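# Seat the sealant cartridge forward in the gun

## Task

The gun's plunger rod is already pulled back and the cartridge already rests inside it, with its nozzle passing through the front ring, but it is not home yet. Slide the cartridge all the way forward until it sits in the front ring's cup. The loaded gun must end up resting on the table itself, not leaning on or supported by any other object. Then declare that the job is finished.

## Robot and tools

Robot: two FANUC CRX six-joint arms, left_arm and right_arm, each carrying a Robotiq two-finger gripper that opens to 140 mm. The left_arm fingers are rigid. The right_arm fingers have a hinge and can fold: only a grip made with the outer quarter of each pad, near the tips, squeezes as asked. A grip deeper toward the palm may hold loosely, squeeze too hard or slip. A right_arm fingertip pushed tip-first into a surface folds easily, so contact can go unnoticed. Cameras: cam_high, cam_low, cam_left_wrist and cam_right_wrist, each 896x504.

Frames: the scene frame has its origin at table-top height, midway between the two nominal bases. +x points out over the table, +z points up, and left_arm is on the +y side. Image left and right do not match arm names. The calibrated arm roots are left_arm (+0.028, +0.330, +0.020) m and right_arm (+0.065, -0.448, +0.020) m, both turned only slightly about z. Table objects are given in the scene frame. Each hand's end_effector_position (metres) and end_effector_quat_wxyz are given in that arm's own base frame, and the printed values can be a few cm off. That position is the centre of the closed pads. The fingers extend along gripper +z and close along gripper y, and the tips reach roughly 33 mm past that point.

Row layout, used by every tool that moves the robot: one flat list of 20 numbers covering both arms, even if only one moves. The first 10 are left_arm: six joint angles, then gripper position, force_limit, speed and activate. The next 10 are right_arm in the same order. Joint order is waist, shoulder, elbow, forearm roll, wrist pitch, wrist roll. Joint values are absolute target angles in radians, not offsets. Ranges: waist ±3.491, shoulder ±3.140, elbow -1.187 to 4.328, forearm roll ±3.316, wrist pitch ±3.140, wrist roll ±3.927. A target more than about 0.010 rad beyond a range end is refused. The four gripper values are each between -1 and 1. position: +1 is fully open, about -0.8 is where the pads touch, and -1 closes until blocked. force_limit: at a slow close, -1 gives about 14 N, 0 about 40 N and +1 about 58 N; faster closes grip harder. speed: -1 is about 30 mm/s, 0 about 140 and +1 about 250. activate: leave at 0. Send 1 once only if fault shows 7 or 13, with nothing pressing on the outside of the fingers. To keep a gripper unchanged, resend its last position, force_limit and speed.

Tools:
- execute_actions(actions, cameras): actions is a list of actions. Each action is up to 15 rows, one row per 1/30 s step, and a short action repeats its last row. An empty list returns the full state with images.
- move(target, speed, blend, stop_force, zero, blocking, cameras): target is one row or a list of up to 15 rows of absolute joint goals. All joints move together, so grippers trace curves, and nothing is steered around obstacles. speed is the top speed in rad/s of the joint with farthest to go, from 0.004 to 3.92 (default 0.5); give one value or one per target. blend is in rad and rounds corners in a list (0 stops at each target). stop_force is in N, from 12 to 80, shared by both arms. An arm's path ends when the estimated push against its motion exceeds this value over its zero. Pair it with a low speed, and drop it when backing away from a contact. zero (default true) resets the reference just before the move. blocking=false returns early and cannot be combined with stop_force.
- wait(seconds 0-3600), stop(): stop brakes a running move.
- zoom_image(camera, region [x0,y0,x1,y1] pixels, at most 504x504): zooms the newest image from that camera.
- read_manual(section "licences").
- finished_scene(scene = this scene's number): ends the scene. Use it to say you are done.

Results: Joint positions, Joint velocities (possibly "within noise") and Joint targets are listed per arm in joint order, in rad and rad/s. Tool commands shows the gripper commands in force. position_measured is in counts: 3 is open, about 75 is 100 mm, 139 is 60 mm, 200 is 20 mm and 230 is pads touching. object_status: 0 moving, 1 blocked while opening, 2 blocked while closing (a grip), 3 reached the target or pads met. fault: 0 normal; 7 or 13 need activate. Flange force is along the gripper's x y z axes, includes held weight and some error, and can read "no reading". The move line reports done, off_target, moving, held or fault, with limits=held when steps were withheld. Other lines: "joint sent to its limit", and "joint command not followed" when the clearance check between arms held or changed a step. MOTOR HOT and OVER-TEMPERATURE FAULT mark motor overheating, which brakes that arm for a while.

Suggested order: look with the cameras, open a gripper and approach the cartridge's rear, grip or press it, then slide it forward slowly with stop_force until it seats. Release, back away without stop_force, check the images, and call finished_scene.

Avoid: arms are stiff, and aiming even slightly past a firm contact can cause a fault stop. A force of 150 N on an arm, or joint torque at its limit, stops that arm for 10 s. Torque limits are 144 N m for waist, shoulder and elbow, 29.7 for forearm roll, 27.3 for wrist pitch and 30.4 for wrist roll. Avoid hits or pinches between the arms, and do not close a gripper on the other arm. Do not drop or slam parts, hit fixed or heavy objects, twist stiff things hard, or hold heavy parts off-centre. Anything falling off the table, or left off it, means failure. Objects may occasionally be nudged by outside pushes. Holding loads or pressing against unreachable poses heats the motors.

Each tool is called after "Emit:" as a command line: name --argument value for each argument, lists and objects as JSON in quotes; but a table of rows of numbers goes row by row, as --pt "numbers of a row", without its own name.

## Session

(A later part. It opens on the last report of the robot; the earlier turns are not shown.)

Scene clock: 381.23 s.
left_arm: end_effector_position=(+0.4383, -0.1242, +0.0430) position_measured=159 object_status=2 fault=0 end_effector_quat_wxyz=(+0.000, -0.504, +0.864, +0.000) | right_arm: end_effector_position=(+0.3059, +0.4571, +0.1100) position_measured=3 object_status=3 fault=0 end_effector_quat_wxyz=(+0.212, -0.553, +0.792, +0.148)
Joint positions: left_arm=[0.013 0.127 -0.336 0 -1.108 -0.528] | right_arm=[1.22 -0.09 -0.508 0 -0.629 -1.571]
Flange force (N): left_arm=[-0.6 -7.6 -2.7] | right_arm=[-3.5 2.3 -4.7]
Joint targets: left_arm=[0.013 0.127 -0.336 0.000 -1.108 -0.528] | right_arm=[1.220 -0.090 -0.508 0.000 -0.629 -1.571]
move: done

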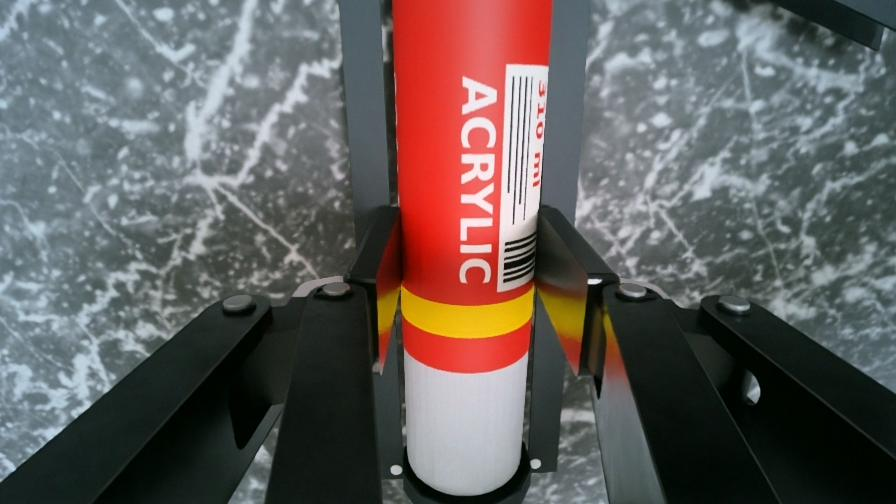

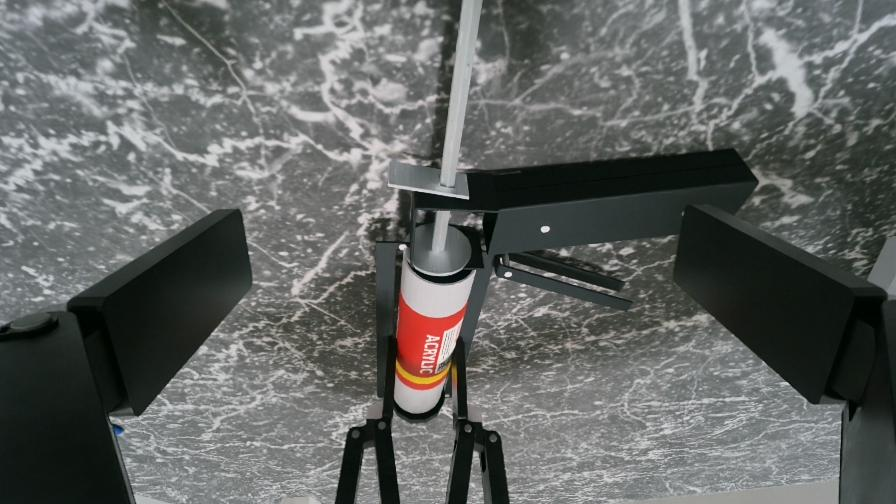

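Emit:
move --pt "0.0132 0.1269 -0.3363 0 -1.1075 -0.5282 -0.98 -0.5 -1 0 1.2196 -0.0897 -0.5078 0 -0.6291 -1.571 1 1 1 0" --pt "0.0132 0.1236 -0.3323 0 -1.1148 -0.5282 -0.98 -0.5 -1 0 1.2196 -0.0897 -0.5078 0 -0.6291 -1.571 1 1 1 0" --speed 0.02 --cameras '["cam_left_wrist", "cam_right_wrist", "cam_low"]'

Emit:
zoom_image --camera "cam_right_wrist" --region '[360, 200, 500, 430]'

Emit:
zoom_image --camera "cam_left_wrist" --region '[360, 380, 570, 504]'

Emit:
zoom_image --camera "cam_low" --region '[410, 280, 530, 330]'

Scene clock: 412.40 s.
left_arm: end_effector_position=(+0.4383, -0.1242, +0.0460) position_measured=160 object_status=2 fault=0 end_effector_quat_wxyz=(+0.000, -0.504, +0.864, +0.000) | right_arm: end_effector_position=(+0.3059, +0.4571, +0.1100) position_measured=3 object_status=3 fault=0 end_effector_quat_wxyz=(+0.212, -0.553, +0.792, +0.148)
Joint positions: left_arm=[0.013 0.124 -0.332 0 -1.115 -0.528] | right_arm=[1.22 -0.09 -0.508 0 -0.629 -1.571]
Flange force (N): left_arm=[-2.6 -8.5 3.9] | right_arm=[-3.6 2.8 -4.7]
Joint targets: left_arm=[0.013 0.124 -0.332 0.000 -1.115 -0.528] | right_arm=[1.220 -0.090 -0.508 0.000 -0.629 -1.571]
move: done
Images, in order (width x height): cam_low 896x504, cam_left_wrist 896x504, cam_right_wrist 896x504.

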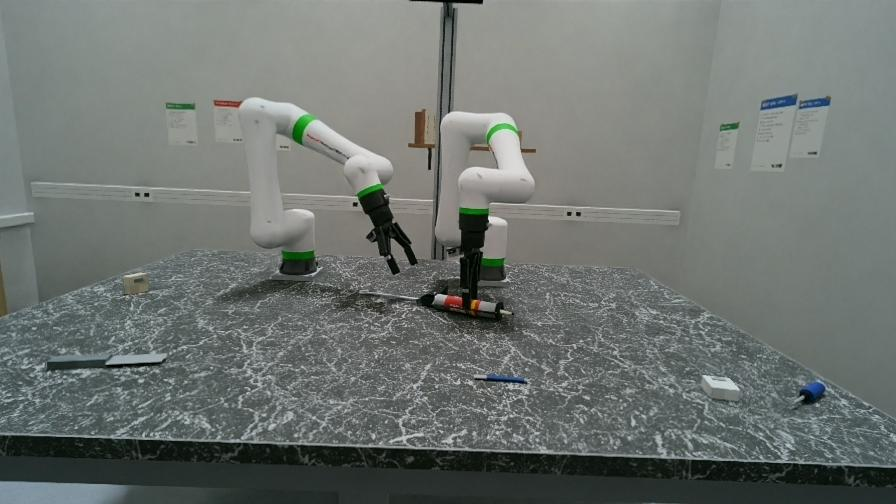

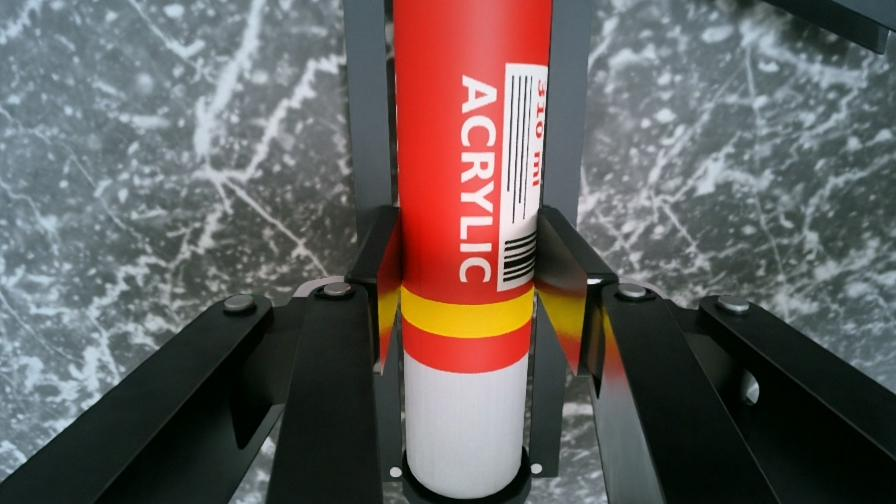

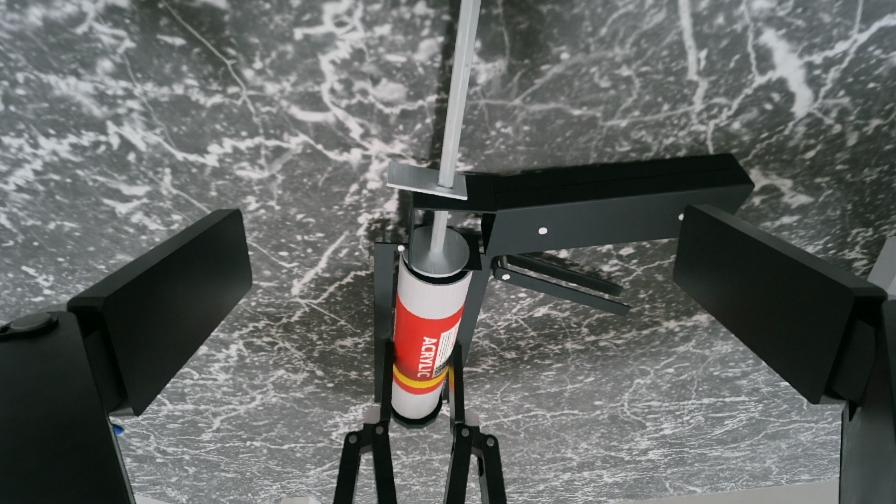

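Scaled by 2.191 from the camera's image (finer frame: 1280x720).

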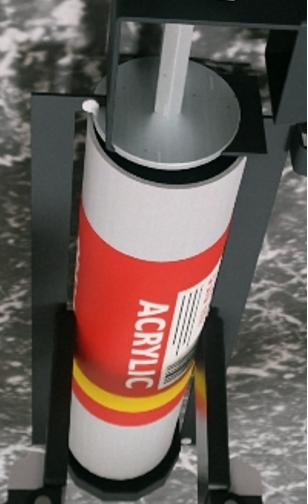

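Scaled by 2.400 from the camera's image (finer frame: 1280x720).

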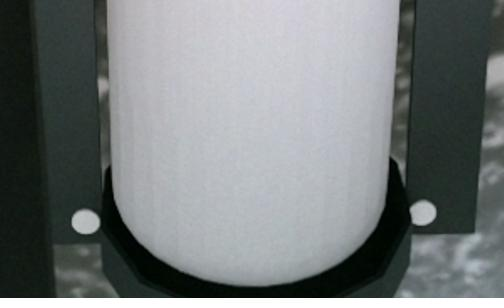

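Scaled by 4.200 from the camera's image (finer frame: 1280x720).

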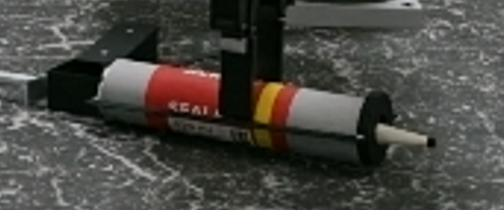

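Emit:
move --target '[0.0230, 0.1266, -0.3290, 0, -1.1152, -0.5380, -0.98, -0.5, -1, 0, 1.2196, -0.0897, -0.5078, 0, -0.6291, -1.571, 1, 1, 1, 0]' --speed 0.02 --cameras '["cam_left_wrist", "cam_right_wrist"]'

Emit:
zoom_image --camera "cam_left_wrist" --region '[360, 380, 570, 504]'

Emit:
zoom_image --camera "cam_right_wrist" --region '[360, 200, 500, 430]'

Scene clock: 529.23 s.
left_arm: end_effector_position=(+0.4408, -0.1199, +0.0460) position_measured=160 object_status=2 fault=0 end_effector_quat_wxyz=(+0.000, -0.504, +0.864, +0.000) | right_arm: end_effector_position=(+0.3059, +0.4571, +0.1100) position_measured=3 object_status=3 fault=0 end_effector_quat_wxyz=(+0.212, -0.553, +0.792, +0.148)
Joint positions: left_arm=[0.023 0.127 -0.329 0 -1.115 -0.538] | right_arm=[1.22 -0.09 -0.508 0 -0.629 -1.571]
Flange force (N): left_arm=[-2.6 -7.9 4.3] | right_arm=[-3.1 3.0 -4.8]
Joint targets: left_arm=[0.023 0.127 -0.329 0.000 -1.115 -0.538] | right_arm=[1.220 -0.090 -0.508 0.000 -0.629 -1.571]
move: done

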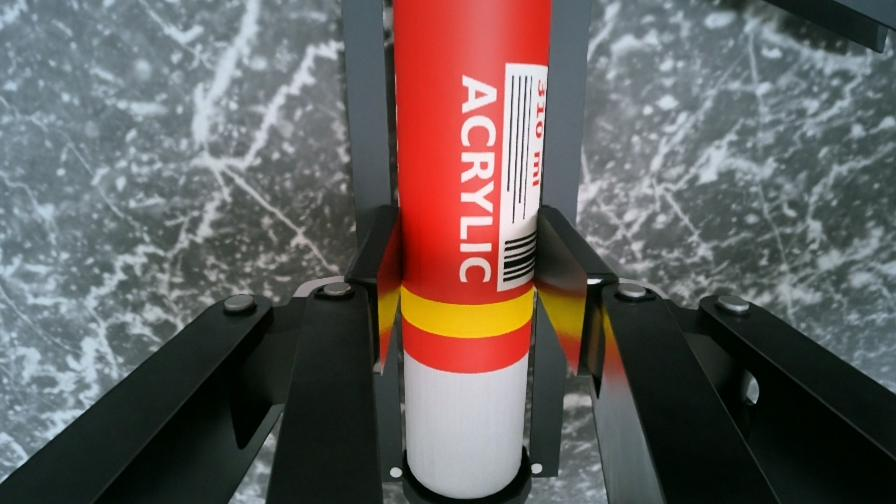

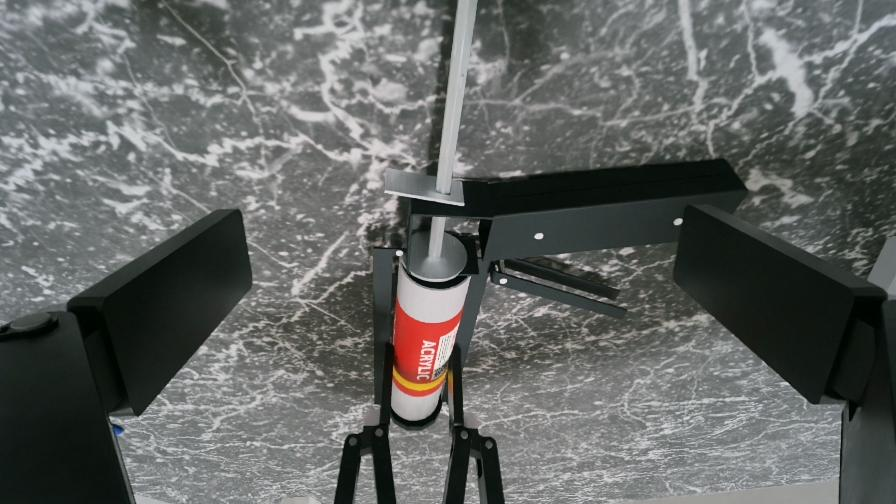

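Scaled by 2.400 from the camera's image (finer frame: 1280x720).

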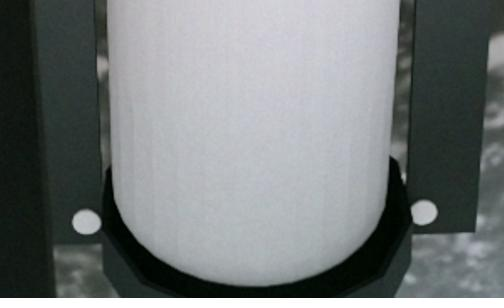

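Scaled by 2.191 from the camera's image (finer frame: 1280x720).

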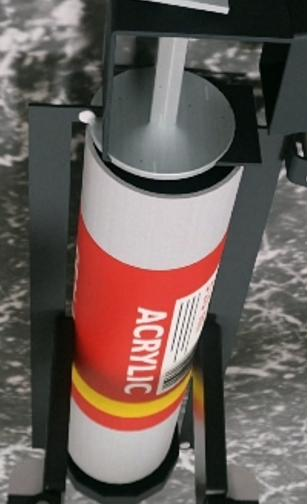

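Emit:
move --pt "0.0230 0.1299 -0.3330 0 -1.1079 -0.5380 -0.98 -0.5 -1 0 1.2163 0.2772 -0.1113 0 -1.1823 -1.6893 -0.079 -1 0 0" --pt "0.0230 0.1299 -0.3330 0 -1.1079 -0.5380 -0.079 -1 -1 0 1.2163 0.2772 -0.1113 0 -1.1823 -1.6893 -0.079 -1 0 0" --speed 0.3 --cameras '["cam_left_wrist", "cam_right_wrist", "cam_high"]'

Emit:
zoom_image --camera "cam_left_wrist" --region '[360, 380, 570, 504]'

Scene clock: 563.50 s.
left_arm: end_effector_position=(+0.4407, -0.1199, +0.0430) position_measured=139 object_status=0 fault=0 end_effector_quat_wxyz=(+0.000, -0.504, +0.864, +0.000) | right_arm: end_effector_position=(+0.2990, +0.4333, +0.0599) position_measured=139 object_status=3 fault=0 end_effector_quat_wxyz=(+0.000, -0.522, +0.853, +0.000)
Joint positions: left_arm=[0.023 0.13 -0.333 0 -1.108 -0.538] | right_arm=[1.216 0.277 -0.111 0 -1.182 -1.689]
Flange force (N): left_arm=[-2.9 -7.7 -0.5] | right_arm=[0.3 3.4 -6.0]
Joint targets: left_arm=[0.023 0.130 -0.333 0.000 -1.108 -0.538] | right_arm=[1.216 0.277 -0.111 0.000 -1.182 -1.689]
move: done
Images, in order (width x height): cam_high 896x504, cam_left_wrist 896x504, cam_right_wrist 896x504.

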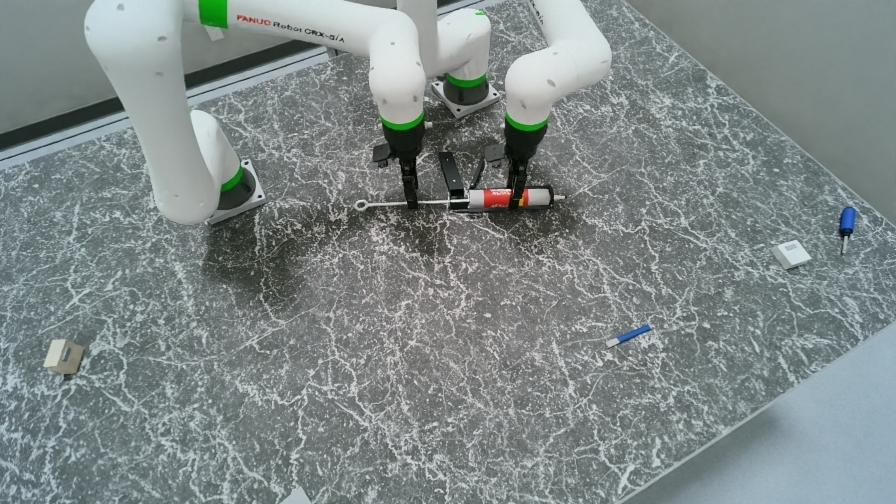

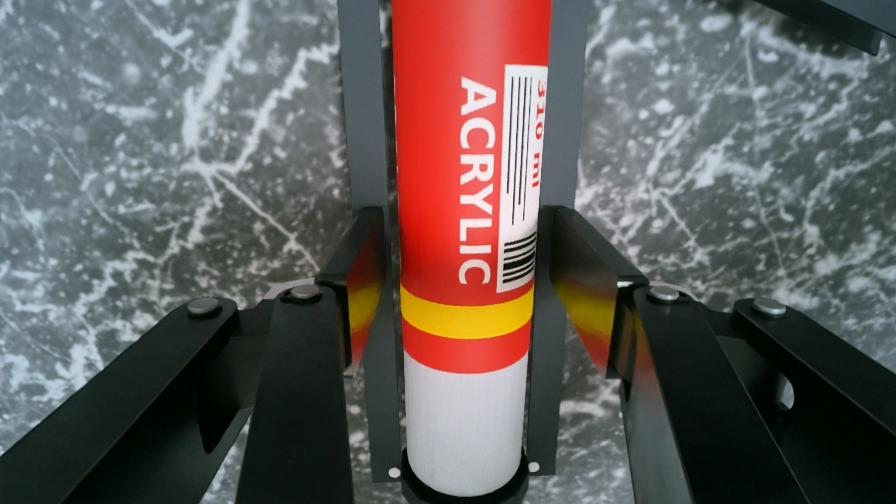

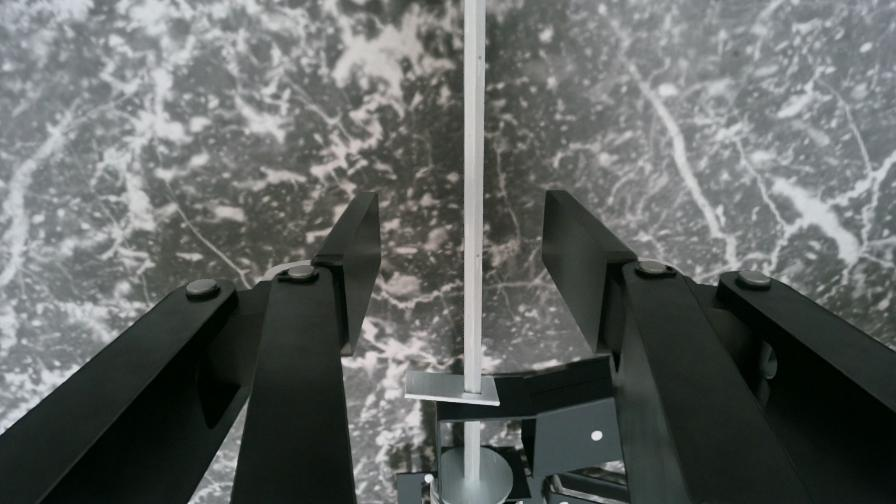

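Scaled by 2.400 from the camera's image (finer frame: 1280x720).

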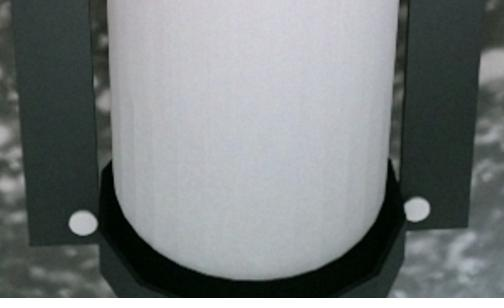

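Emit:
move --pt "0.0230 0.1299 -0.3330 0 -1.1079 -0.5380 -0.079 -1 -1 0 1.2278 0.3036 -0.1484 0 -1.1189 -1.7008 -0.079 -1 0 0" --pt "0.0230 0.1299 -0.3330 0 -1.1079 -0.5380 -1 -0.5 -1 0 1.2278 0.3036 -0.1484 0 -1.1189 -1.7008 -1 0 -1 0" --speed 0.15 --cameras '["cam_left_wrist", "cam_right_wrist"]'

Emit:
zoom_image --camera "cam_left_wrist" --region '[360, 380, 570, 504]'

Emit:
zoom_image --camera "cam_right_wrist" --region '[360, 380, 640, 504]'

Scene clock: 581.23 s.
left_arm: end_effector_position=(+0.4407, -0.1199, +0.0430) position_measured=160 object_status=2 fault=0 end_effector_quat_wxyz=(+0.000, -0.504, +0.864, +0.000) | right_arm: end_effector_position=(+0.2937, +0.4360, +0.0319) position_measured=221 object_status=0 fault=0 end_effector_quat_wxyz=(+0.000, -0.522, +0.853, +0.000)
Joint positions: left_arm=[0.023 0.13 -0.333 0 -1.108 -0.538] | right_arm=[1.228 0.304 -0.148 0 -1.119 -1.701]
Flange force (N): left_arm=[-4.2 -8.2 -6.7] | right_arm=[1.6 5.7 -6.9]
Joint targets: left_arm=[0.023 0.130 -0.333 0.000 -1.108 -0.538] | right_arm=[1.228 0.304 -0.148 0.000 -1.119 -1.701]
move: done

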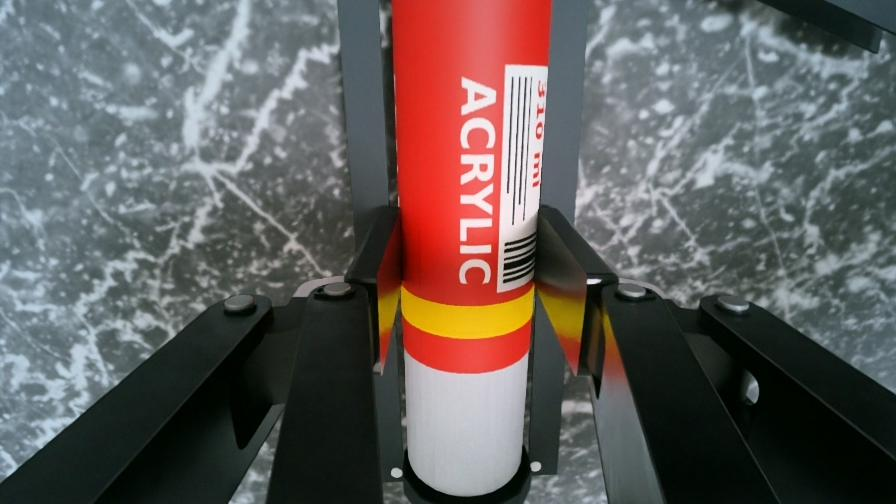

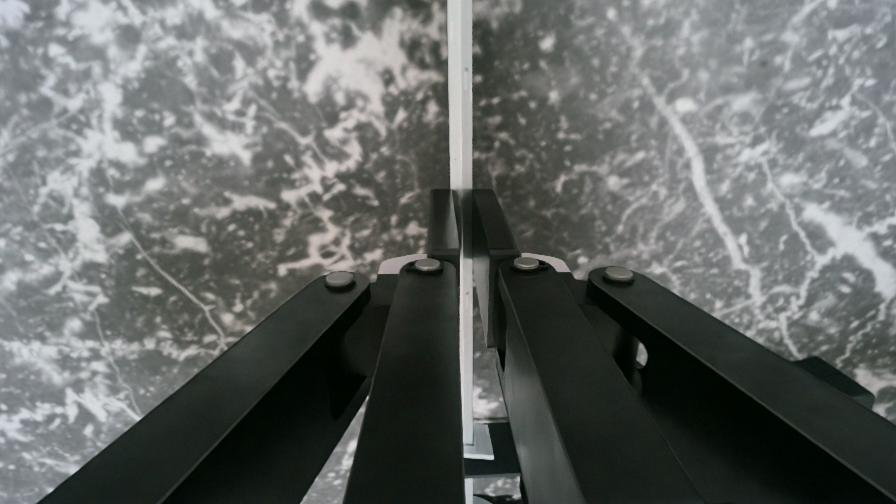

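Scaled by 2.400 from the camera's image (finer frame: 1280x720).

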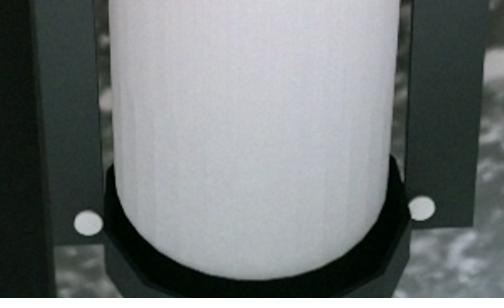

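Scaled by 1.800 from the camera's image (finer frame: 1280x720).

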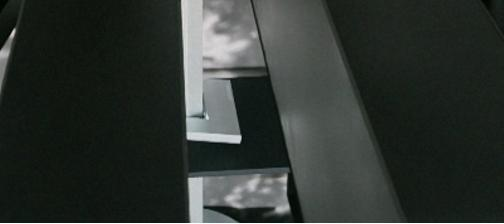

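Emit:
move --target '[0.0230, 0.1299, -0.3330, 0, -1.1079, -0.5380, -1, -0.5, -1, 0, 1.2313, 0.2761, -0.1840, 0, -1.1107, -1.7043, -1, 0, -1, 0]' --speed 0.024 --stop_force 25 --cameras '["cam_left_wrist", "cam_right_wrist"]'

Emit:
zoom_image --camera "cam_left_wrist" --region '[360, 380, 570, 504]'

Emit:
zoom_image --camera "cam_right_wrist" --region '[360, 380, 640, 504]'

Scene clock: 595.80 s.
left_arm: end_effector_position=(+0.4407, -0.1199, +0.0430) position_measured=160 object_status=2 fault=0 end_effector_quat_wxyz=(+0.000, -0.504, +0.864, +0.000) | right_arm: end_effector_position=(+0.2881, +0.4254, +0.0320) position_measured=221 object_status=2 fault=0 end_effector_quat_wxyz=(+0.000, -0.522, +0.853, +0.000)
Joint positions: left_arm=[0.023 0.13 -0.333 0 -1.108 -0.538] | right_arm=[1.231 0.276 -0.184 0 -1.111 -1.704]
Flange force (N): left_arm=[-1.5 -8.1 -27.9] | right_arm=[-6.8 5.7 -26.9]
Joint targets: left_arm=[0.023 0.130 -0.333 0.000 -1.108 -0.538] | right_arm=[1.231 0.276 -0.184 0.000 -1.111 -1.704]
move: done

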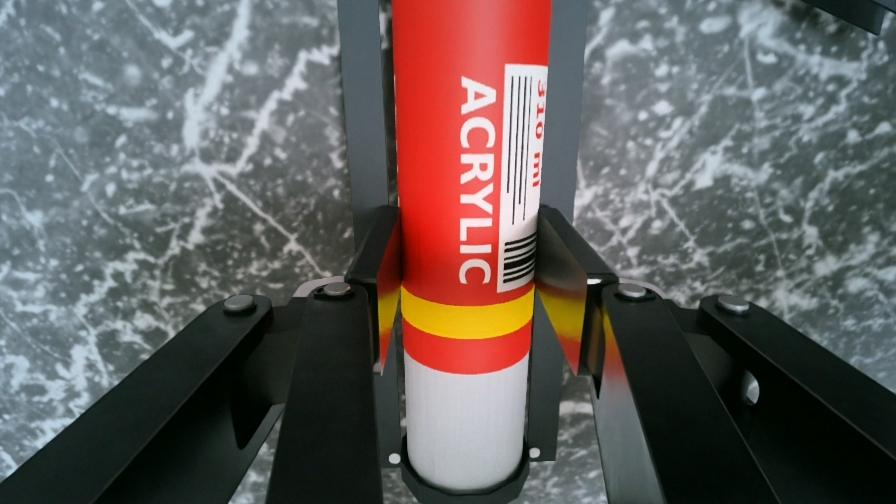

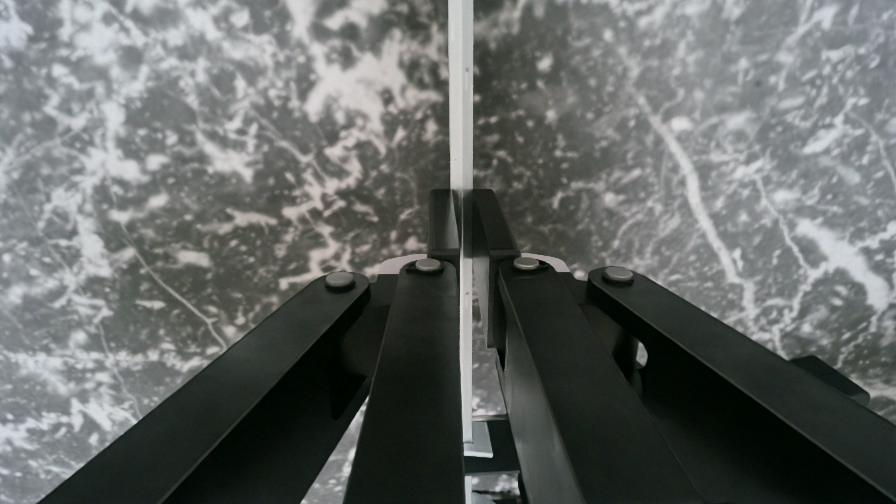

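Scaled by 2.400 from the camera's image (finer frame: 1280x720).

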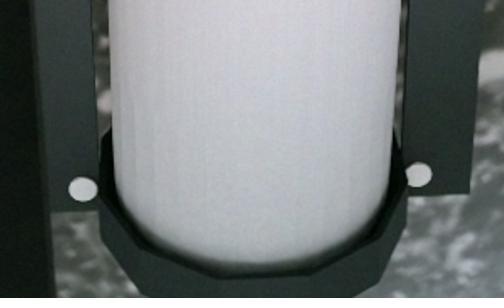

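Scaled by 1.800 from the camera's image (finer frame: 1280x720).

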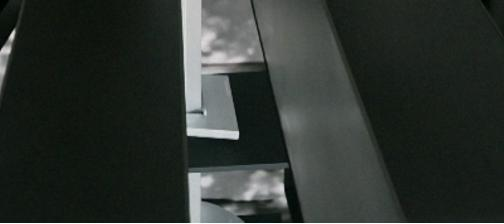

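Emit:
move --target '[0.0230, 0.1299, -0.3330, 0, -1.1079, -0.5380, -0.079, -1, -1, 0, 1.2313, 0.2761, -0.1840, 0, -1.1107, -1.7043, -1, 0, -1, 0]' --speed 0.1 --cameras '["cam_left_wrist", "cam_right_wrist", "cam_low"]'

Emit:
zoom_image --camera "cam_left_wrist" --region '[360, 380, 570, 504]'

Emit:
zoom_image --camera "cam_low" --region '[340, 270, 530, 340]'

Scene clock: 605.77 s.
left_arm: end_effector_position=(+0.4407, -0.1199, +0.0430) position_measured=139 object_status=0 fault=0 end_effector_quat_wxyz=(+0.000, -0.504, +0.864, +0.000) | right_arm: end_effector_position=(+0.2881, +0.4254, +0.0320) position_measured=221 object_status=2 fault=0 end_effector_quat_wxyz=(+0.000, -0.522, +0.853, +0.000)
Joint positions: left_arm=[0.023 0.13 -0.333 0 -1.108 -0.538] | right_arm=[1.231 0.276 -0.184 0 -1.111 -1.704]
Flange force (N): left_arm=[-3.5 -8.1 0.0] | right_arm=[2.6 4.9 -8.3]
Joint targets: left_arm=[0.023 0.130 -0.333 0.000 -1.108 -0.538] | right_arm=[1.231 0.276 -0.184 0.000 -1.111 -1.704]
move: done
Images, in order (width x height): cam_low 896x504, cam_left_wrist 896x504, cam_right_wrist 896x504.

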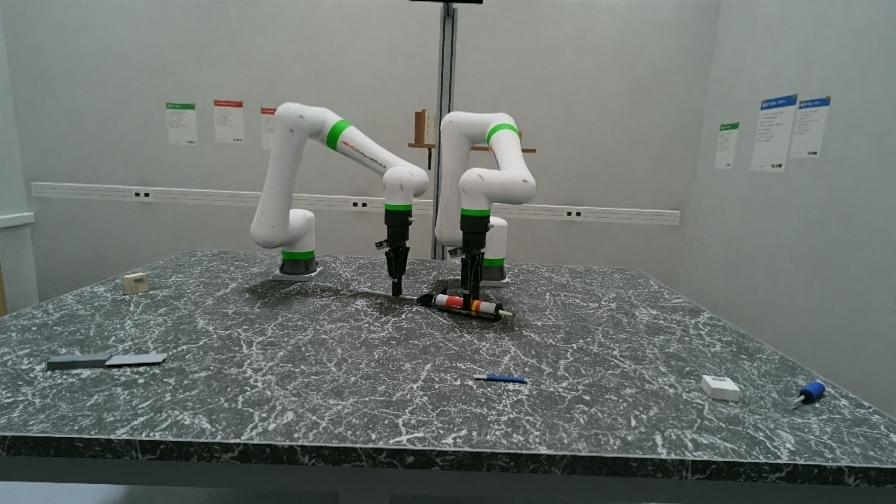

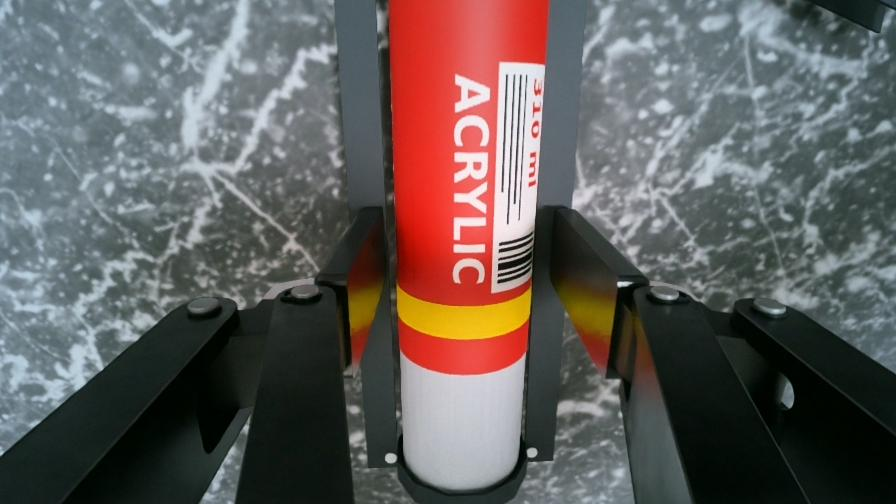

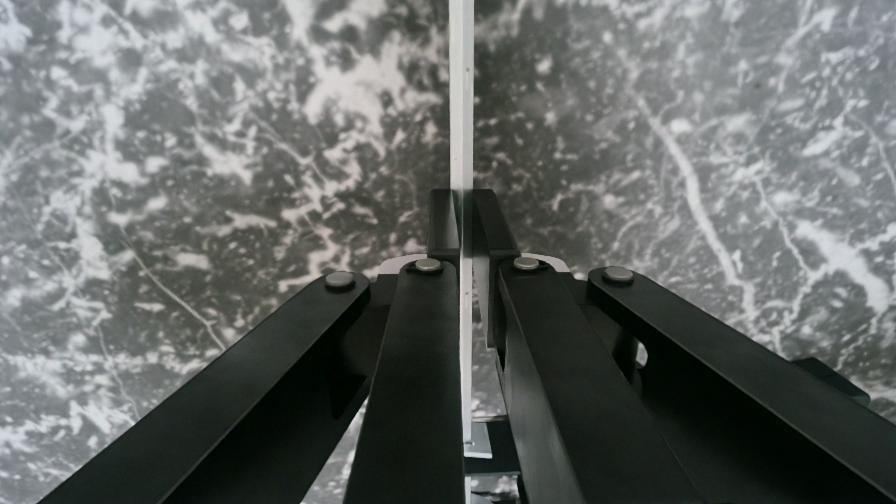

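Scaled by 2.400 from the camera's image (finer frame: 1280x720).

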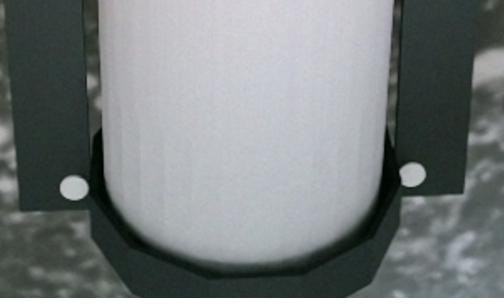

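Scaled by 2.653 from the camera's image (finer frame: 1280x720).

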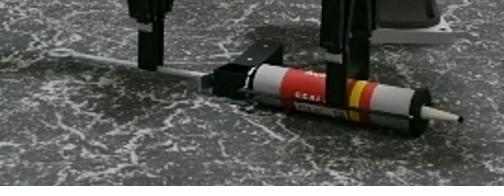

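Emit:
move --target '[0.0230, 0.1299, -0.3330, 0, -1.1079, -0.5380, -1, -0.3, -1, 0, 1.2313, 0.2761, -0.1840, 0, -1.1107, -1.7043, -1, 0, -1, 0]' --speed 0.1

Emit:
move --target '[0.0230, 0.1299, -0.3330, 0, -1.1079, -0.5380, -1, -0.3, -1, 0, 1.2335, 0.2579, -0.2074, 0, -1.1055, -1.7065, -1, 0, -1, 0]' --speed 0.02 --stop_force 20 --cameras '["cam_left_wrist", "cam_right_wrist"]'

Emit:
zoom_image --camera "cam_left_wrist" --region '[360, 380, 570, 504]'

Scene clock: 620.40 s.
left_arm: end_effector_position=(+0.4407, -0.1199, +0.0430) position_measured=159 object_status=0 fault=0 end_effector_quat_wxyz=(+0.000, -0.504, +0.864, +0.000) | right_arm: end_effector_position=(+0.2881, +0.4254, +0.0320) position_measured=221 object_status=2 fault=0 end_effector_quat_wxyz=(+0.000, -0.522, +0.853, +0.000)
Joint positions: left_arm=[0.023 0.13 -0.333 0 -1.108 -0.538] | right_arm=[1.231 0.276 -0.184 0 -1.111 -1.704]
Flange force (N): left_arm=[-2.8 -9.9 -7.5] | right_arm=[2.2 4.3 -13.6]
Joint targets: left_arm=[0.023 0.130 -0.333 0.000 -1.108 -0.538] | right_arm=[1.231 0.276 -0.184 0.000 -1.111 -1.704]
move: done

Scene clock: 621.60 s.
left_arm: end_effector_position=(+0.4407, -0.1199, +0.0430) position_measured=159 object_status=2 fault=0 end_effector_quat_wxyz=(+0.000, -0.504, +0.864, +0.000) | right_arm: end_effector_position=(+0.2862, +0.4216, +0.0320) position_measured=221 object_status=2 fault=0 end_effector_quat_wxyz=(+0.000, -0.522, +0.853, +0.000)
Joint positions: left_arm=[0.023 0.13 -0.333 0 -1.108 -0.538] | right_arm=[1.232 0.266 -0.196 0 -1.108 -1.705]
Flange force (N): left_arm=[15.0 -11.0 5.4] | right_arm=[-17.0 5.3 -4.6]
Joint targets: left_arm=[0.023 0.130 -0.333 0.000 -1.108 -0.538] | right_arm=[1.232 0.267 -0.196 0.000 -1.108 -1.705]
move: contact (right_arm); right_arm: the elbow is farthest, 0.011 rad from its target

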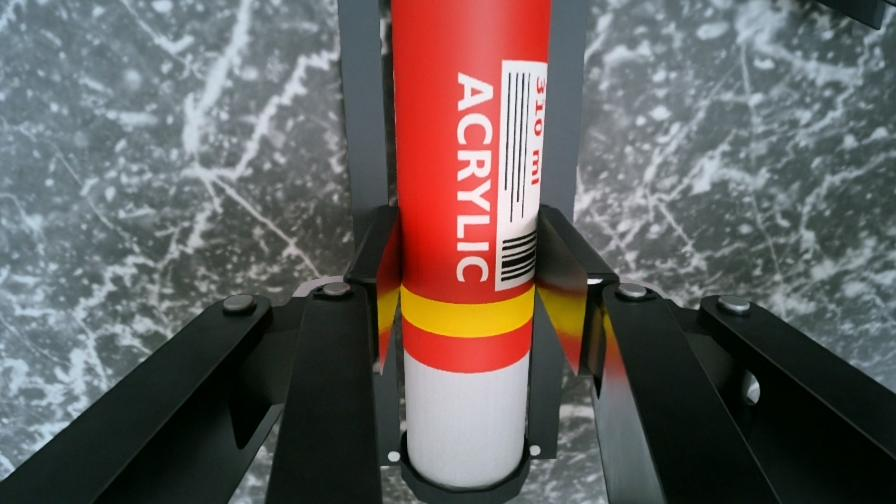

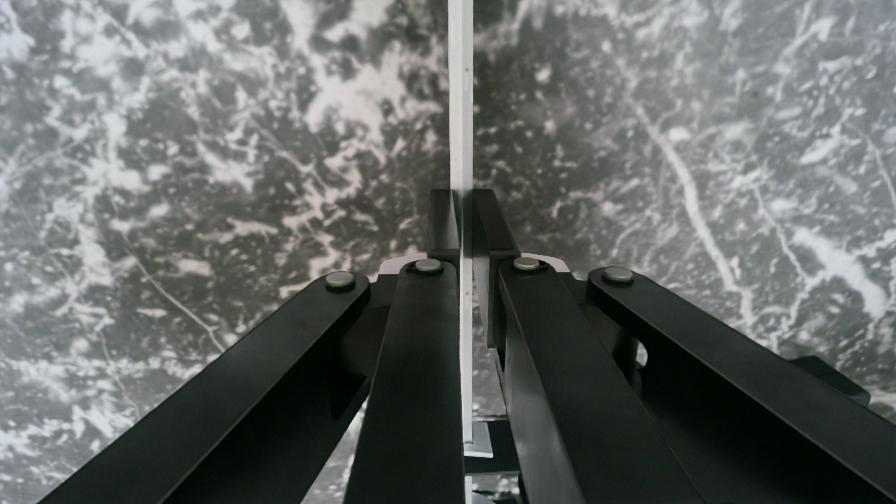

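Scaled by 2.400 from the camera's image (finer frame: 1280x720).

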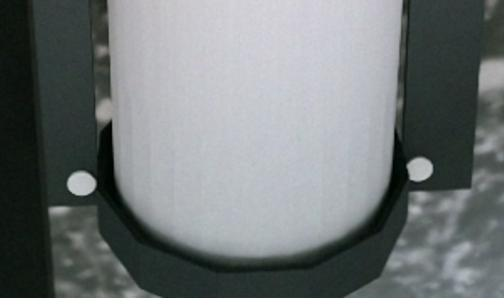

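Emit:
move --target '[0.0230, 0.1299, -0.3330, 0, -1.1079, -0.5380, -0.98, 0, -1, 0, 1.2323, 0.2665, -0.1965, 0, -1.1080, -1.7052, -1, 0, -1, 0]' --speed 0.1

Emit:
move --target '[0.0230, 0.1299, -0.3330, 0, -1.1079, -0.5380, -0.98, 0, -1, 0, 1.2345, 0.2488, -0.2190, 0, -1.1028, -1.7074, -1, 0, -1, 0]' --speed 0.02 --stop_force 15 --cameras '["cam_left_wrist"]'

Emit:
zoom_image --camera "cam_left_wrist" --region '[360, 380, 570, 504]'

Scene clock: 651.43 s.
left_arm: end_effector_position=(+0.4407, -0.1199, +0.0430) position_measured=162 object_status=2 fault=0 end_effector_quat_wxyz=(+0.000, -0.504, +0.864, +0.000) | right_arm: end_effector_position=(+0.2862, +0.4216, +0.0320) position_measured=221 object_status=2 fault=0 end_effector_quat_wxyz=(+0.000, -0.522, +0.853, +0.000)
Joint positions: left_arm=[0.023 0.13 -0.333 0 -1.108 -0.538] | right_arm=[1.232 0.267 -0.196 0 -1.108 -1.705]
Flange force (N): left_arm=[14.2 -9.5 1.5] | right_arm=[-16.0 5.7 -7.4]
Joint targets: left_arm=[0.023 0.130 -0.333 0.000 -1.108 -0.538] | right_arm=[1.232 0.266 -0.196 0.000 -1.108 -1.705]
move: done

Scene clock: 652.53 s.
left_arm: end_effector_position=(+0.4407, -0.1199, +0.0430) position_measured=162 object_status=2 fault=0 end_effector_quat_wxyz=(+0.000, -0.504, +0.864, +0.000) | right_arm: end_effector_position=(+0.2846, +0.4185, +0.0320) position_measured=221 object_status=2 fault=0 end_effector_quat_wxyz=(+0.000, -0.522, +0.853, +0.000)
Joint positions: left_arm=[0.023 0.13 -0.333 0 -1.108 -0.538] | right_arm=[1.233 0.258 -0.207 0 -1.105 -1.706]
Flange force (N): left_arm=[30.4 -10.9 7.3] | right_arm=[-31.1 4.8 -4.2]
Joint targets: left_arm=[0.023 0.130 -0.333 0.000 -1.108 -0.538] | right_arm=[1.233 0.258 -0.207 0.000 -1.105 -1.706]
move: contact (right_arm); right_arm: the elbow is farthest, 0.012 rad from its target

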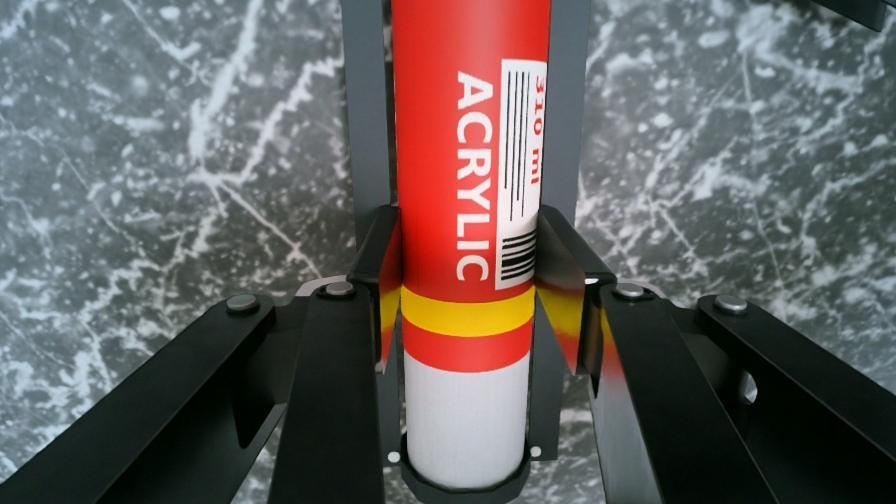

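Scaled by 2.400 from the camera's image (finer frame: 1280x720).

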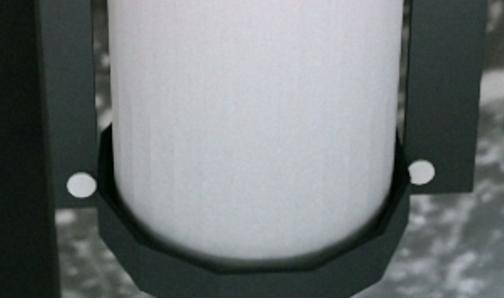

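Emit:
move --pt "0.0230 0.1299 -0.3330 0 -1.1079 -0.5380 -0.98 0 -1 0 1.2315 0.2730 -0.1880 0 -1.1098 -1.7045 -1 0 -1 0" --pt "0.0230 0.1299 -0.3330 0 -1.1079 -0.5380 0.0 0 -1 0 1.2315 0.2730 -0.1880 0 -1.1098 -1.7045 0.0 0 -1 0" --pt "0.0230 0.0590 -0.2183 0 -1.2935 -0.5380 0.0 0 -1 0 1.2315 0.2137 -0.0914 0 -1.2657 -1.7045 0.0 0 -1 0" --speed '[0.05, 0.1, 0.2]' --cameras '["cam_left_wrist", "cam_right_wrist", "cam_low", "cam_high"]'

Emit:
zoom_image --camera "cam_left_wrist" --region '[340, 240, 590, 420]'

Emit:
zoom_image --camera "cam_right_wrist" --region '[380, 280, 640, 504]'

Emit:
zoom_image --camera "cam_low" --region '[400, 270, 530, 340]'

Scene clock: 672.00 s.
left_arm: end_effector_position=(+0.4406, -0.1199, +0.1200) position_measured=129 object_status=3 fault=0 end_effector_quat_wxyz=(+0.000, -0.504, +0.864, +0.000) | right_arm: end_effector_position=(+0.2880, +0.4255, +0.1000) position_measured=129 object_status=3 fault=0 end_effector_quat_wxyz=(+0.000, -0.522, +0.853, +0.000)
Joint positions: left_arm=[0.023 0.059 -0.218 0 -1.293 -0.538] | right_arm=[1.232 0.214 -0.091 0 -1.266 -1.704]
Flange force (N): left_arm=[-3.5 -8.8 -2.0] | right_arm=[-0.2 3.1 -5.4]
Joint targets: left_arm=[0.023 0.059 -0.218 0.000 -1.294 -0.538] | right_arm=[1.232 0.214 -0.091 0.000 -1.266 -1.705]
move: done

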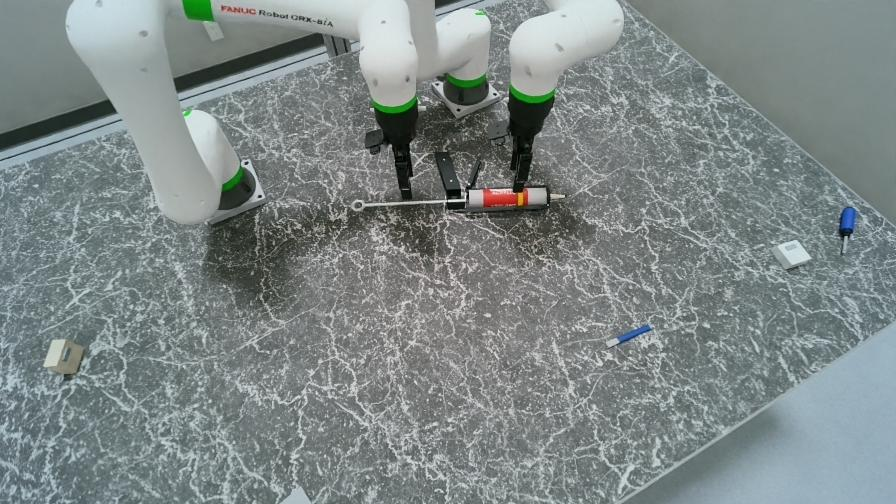

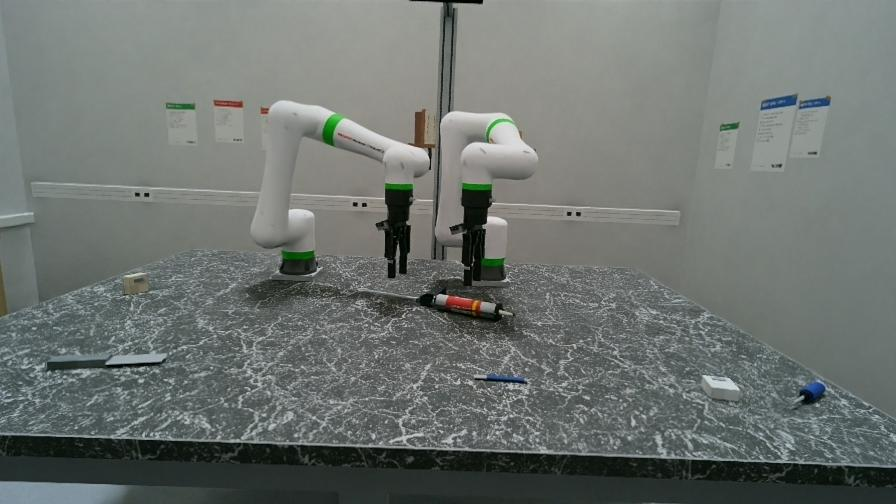

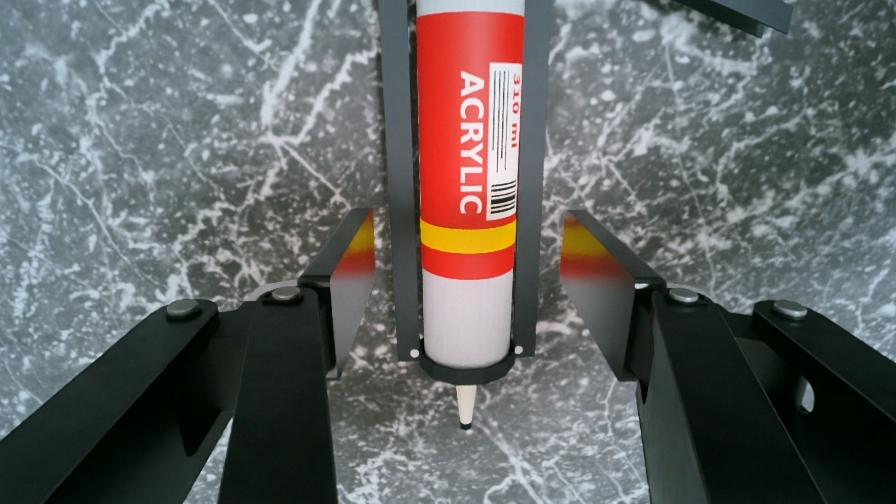

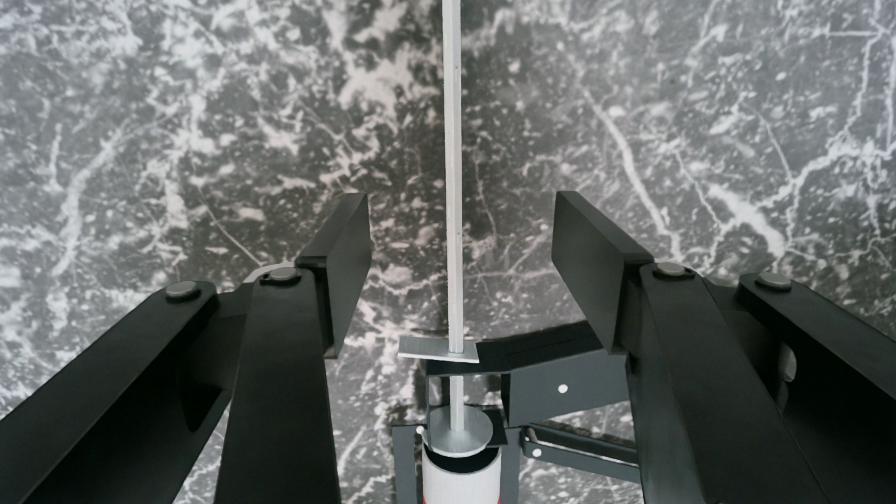

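Scaled by 2.016 from the camera's image (finer frame: 1280x720).

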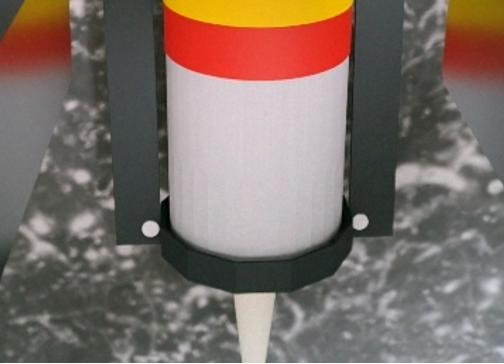

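Scaled by 1.938 from the camera's image (finer frame: 1280x720).

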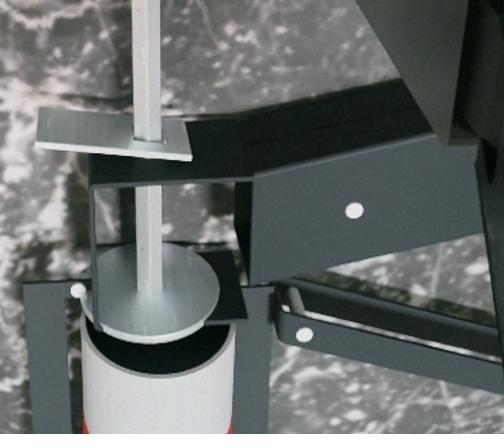

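Scaled by 3.877 from the camera's image (finer frame: 1280x720).

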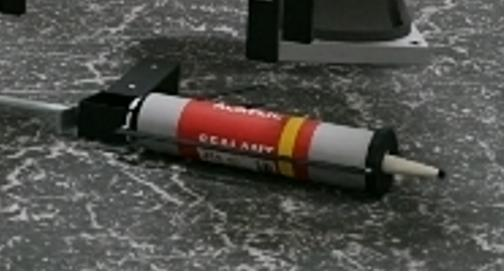

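The cartridge is seated in the front cup and the loaded gun rests on the table. Scene 1 is done.

Emit:
finished_scene --scene 1

The scene is finished: the task was done.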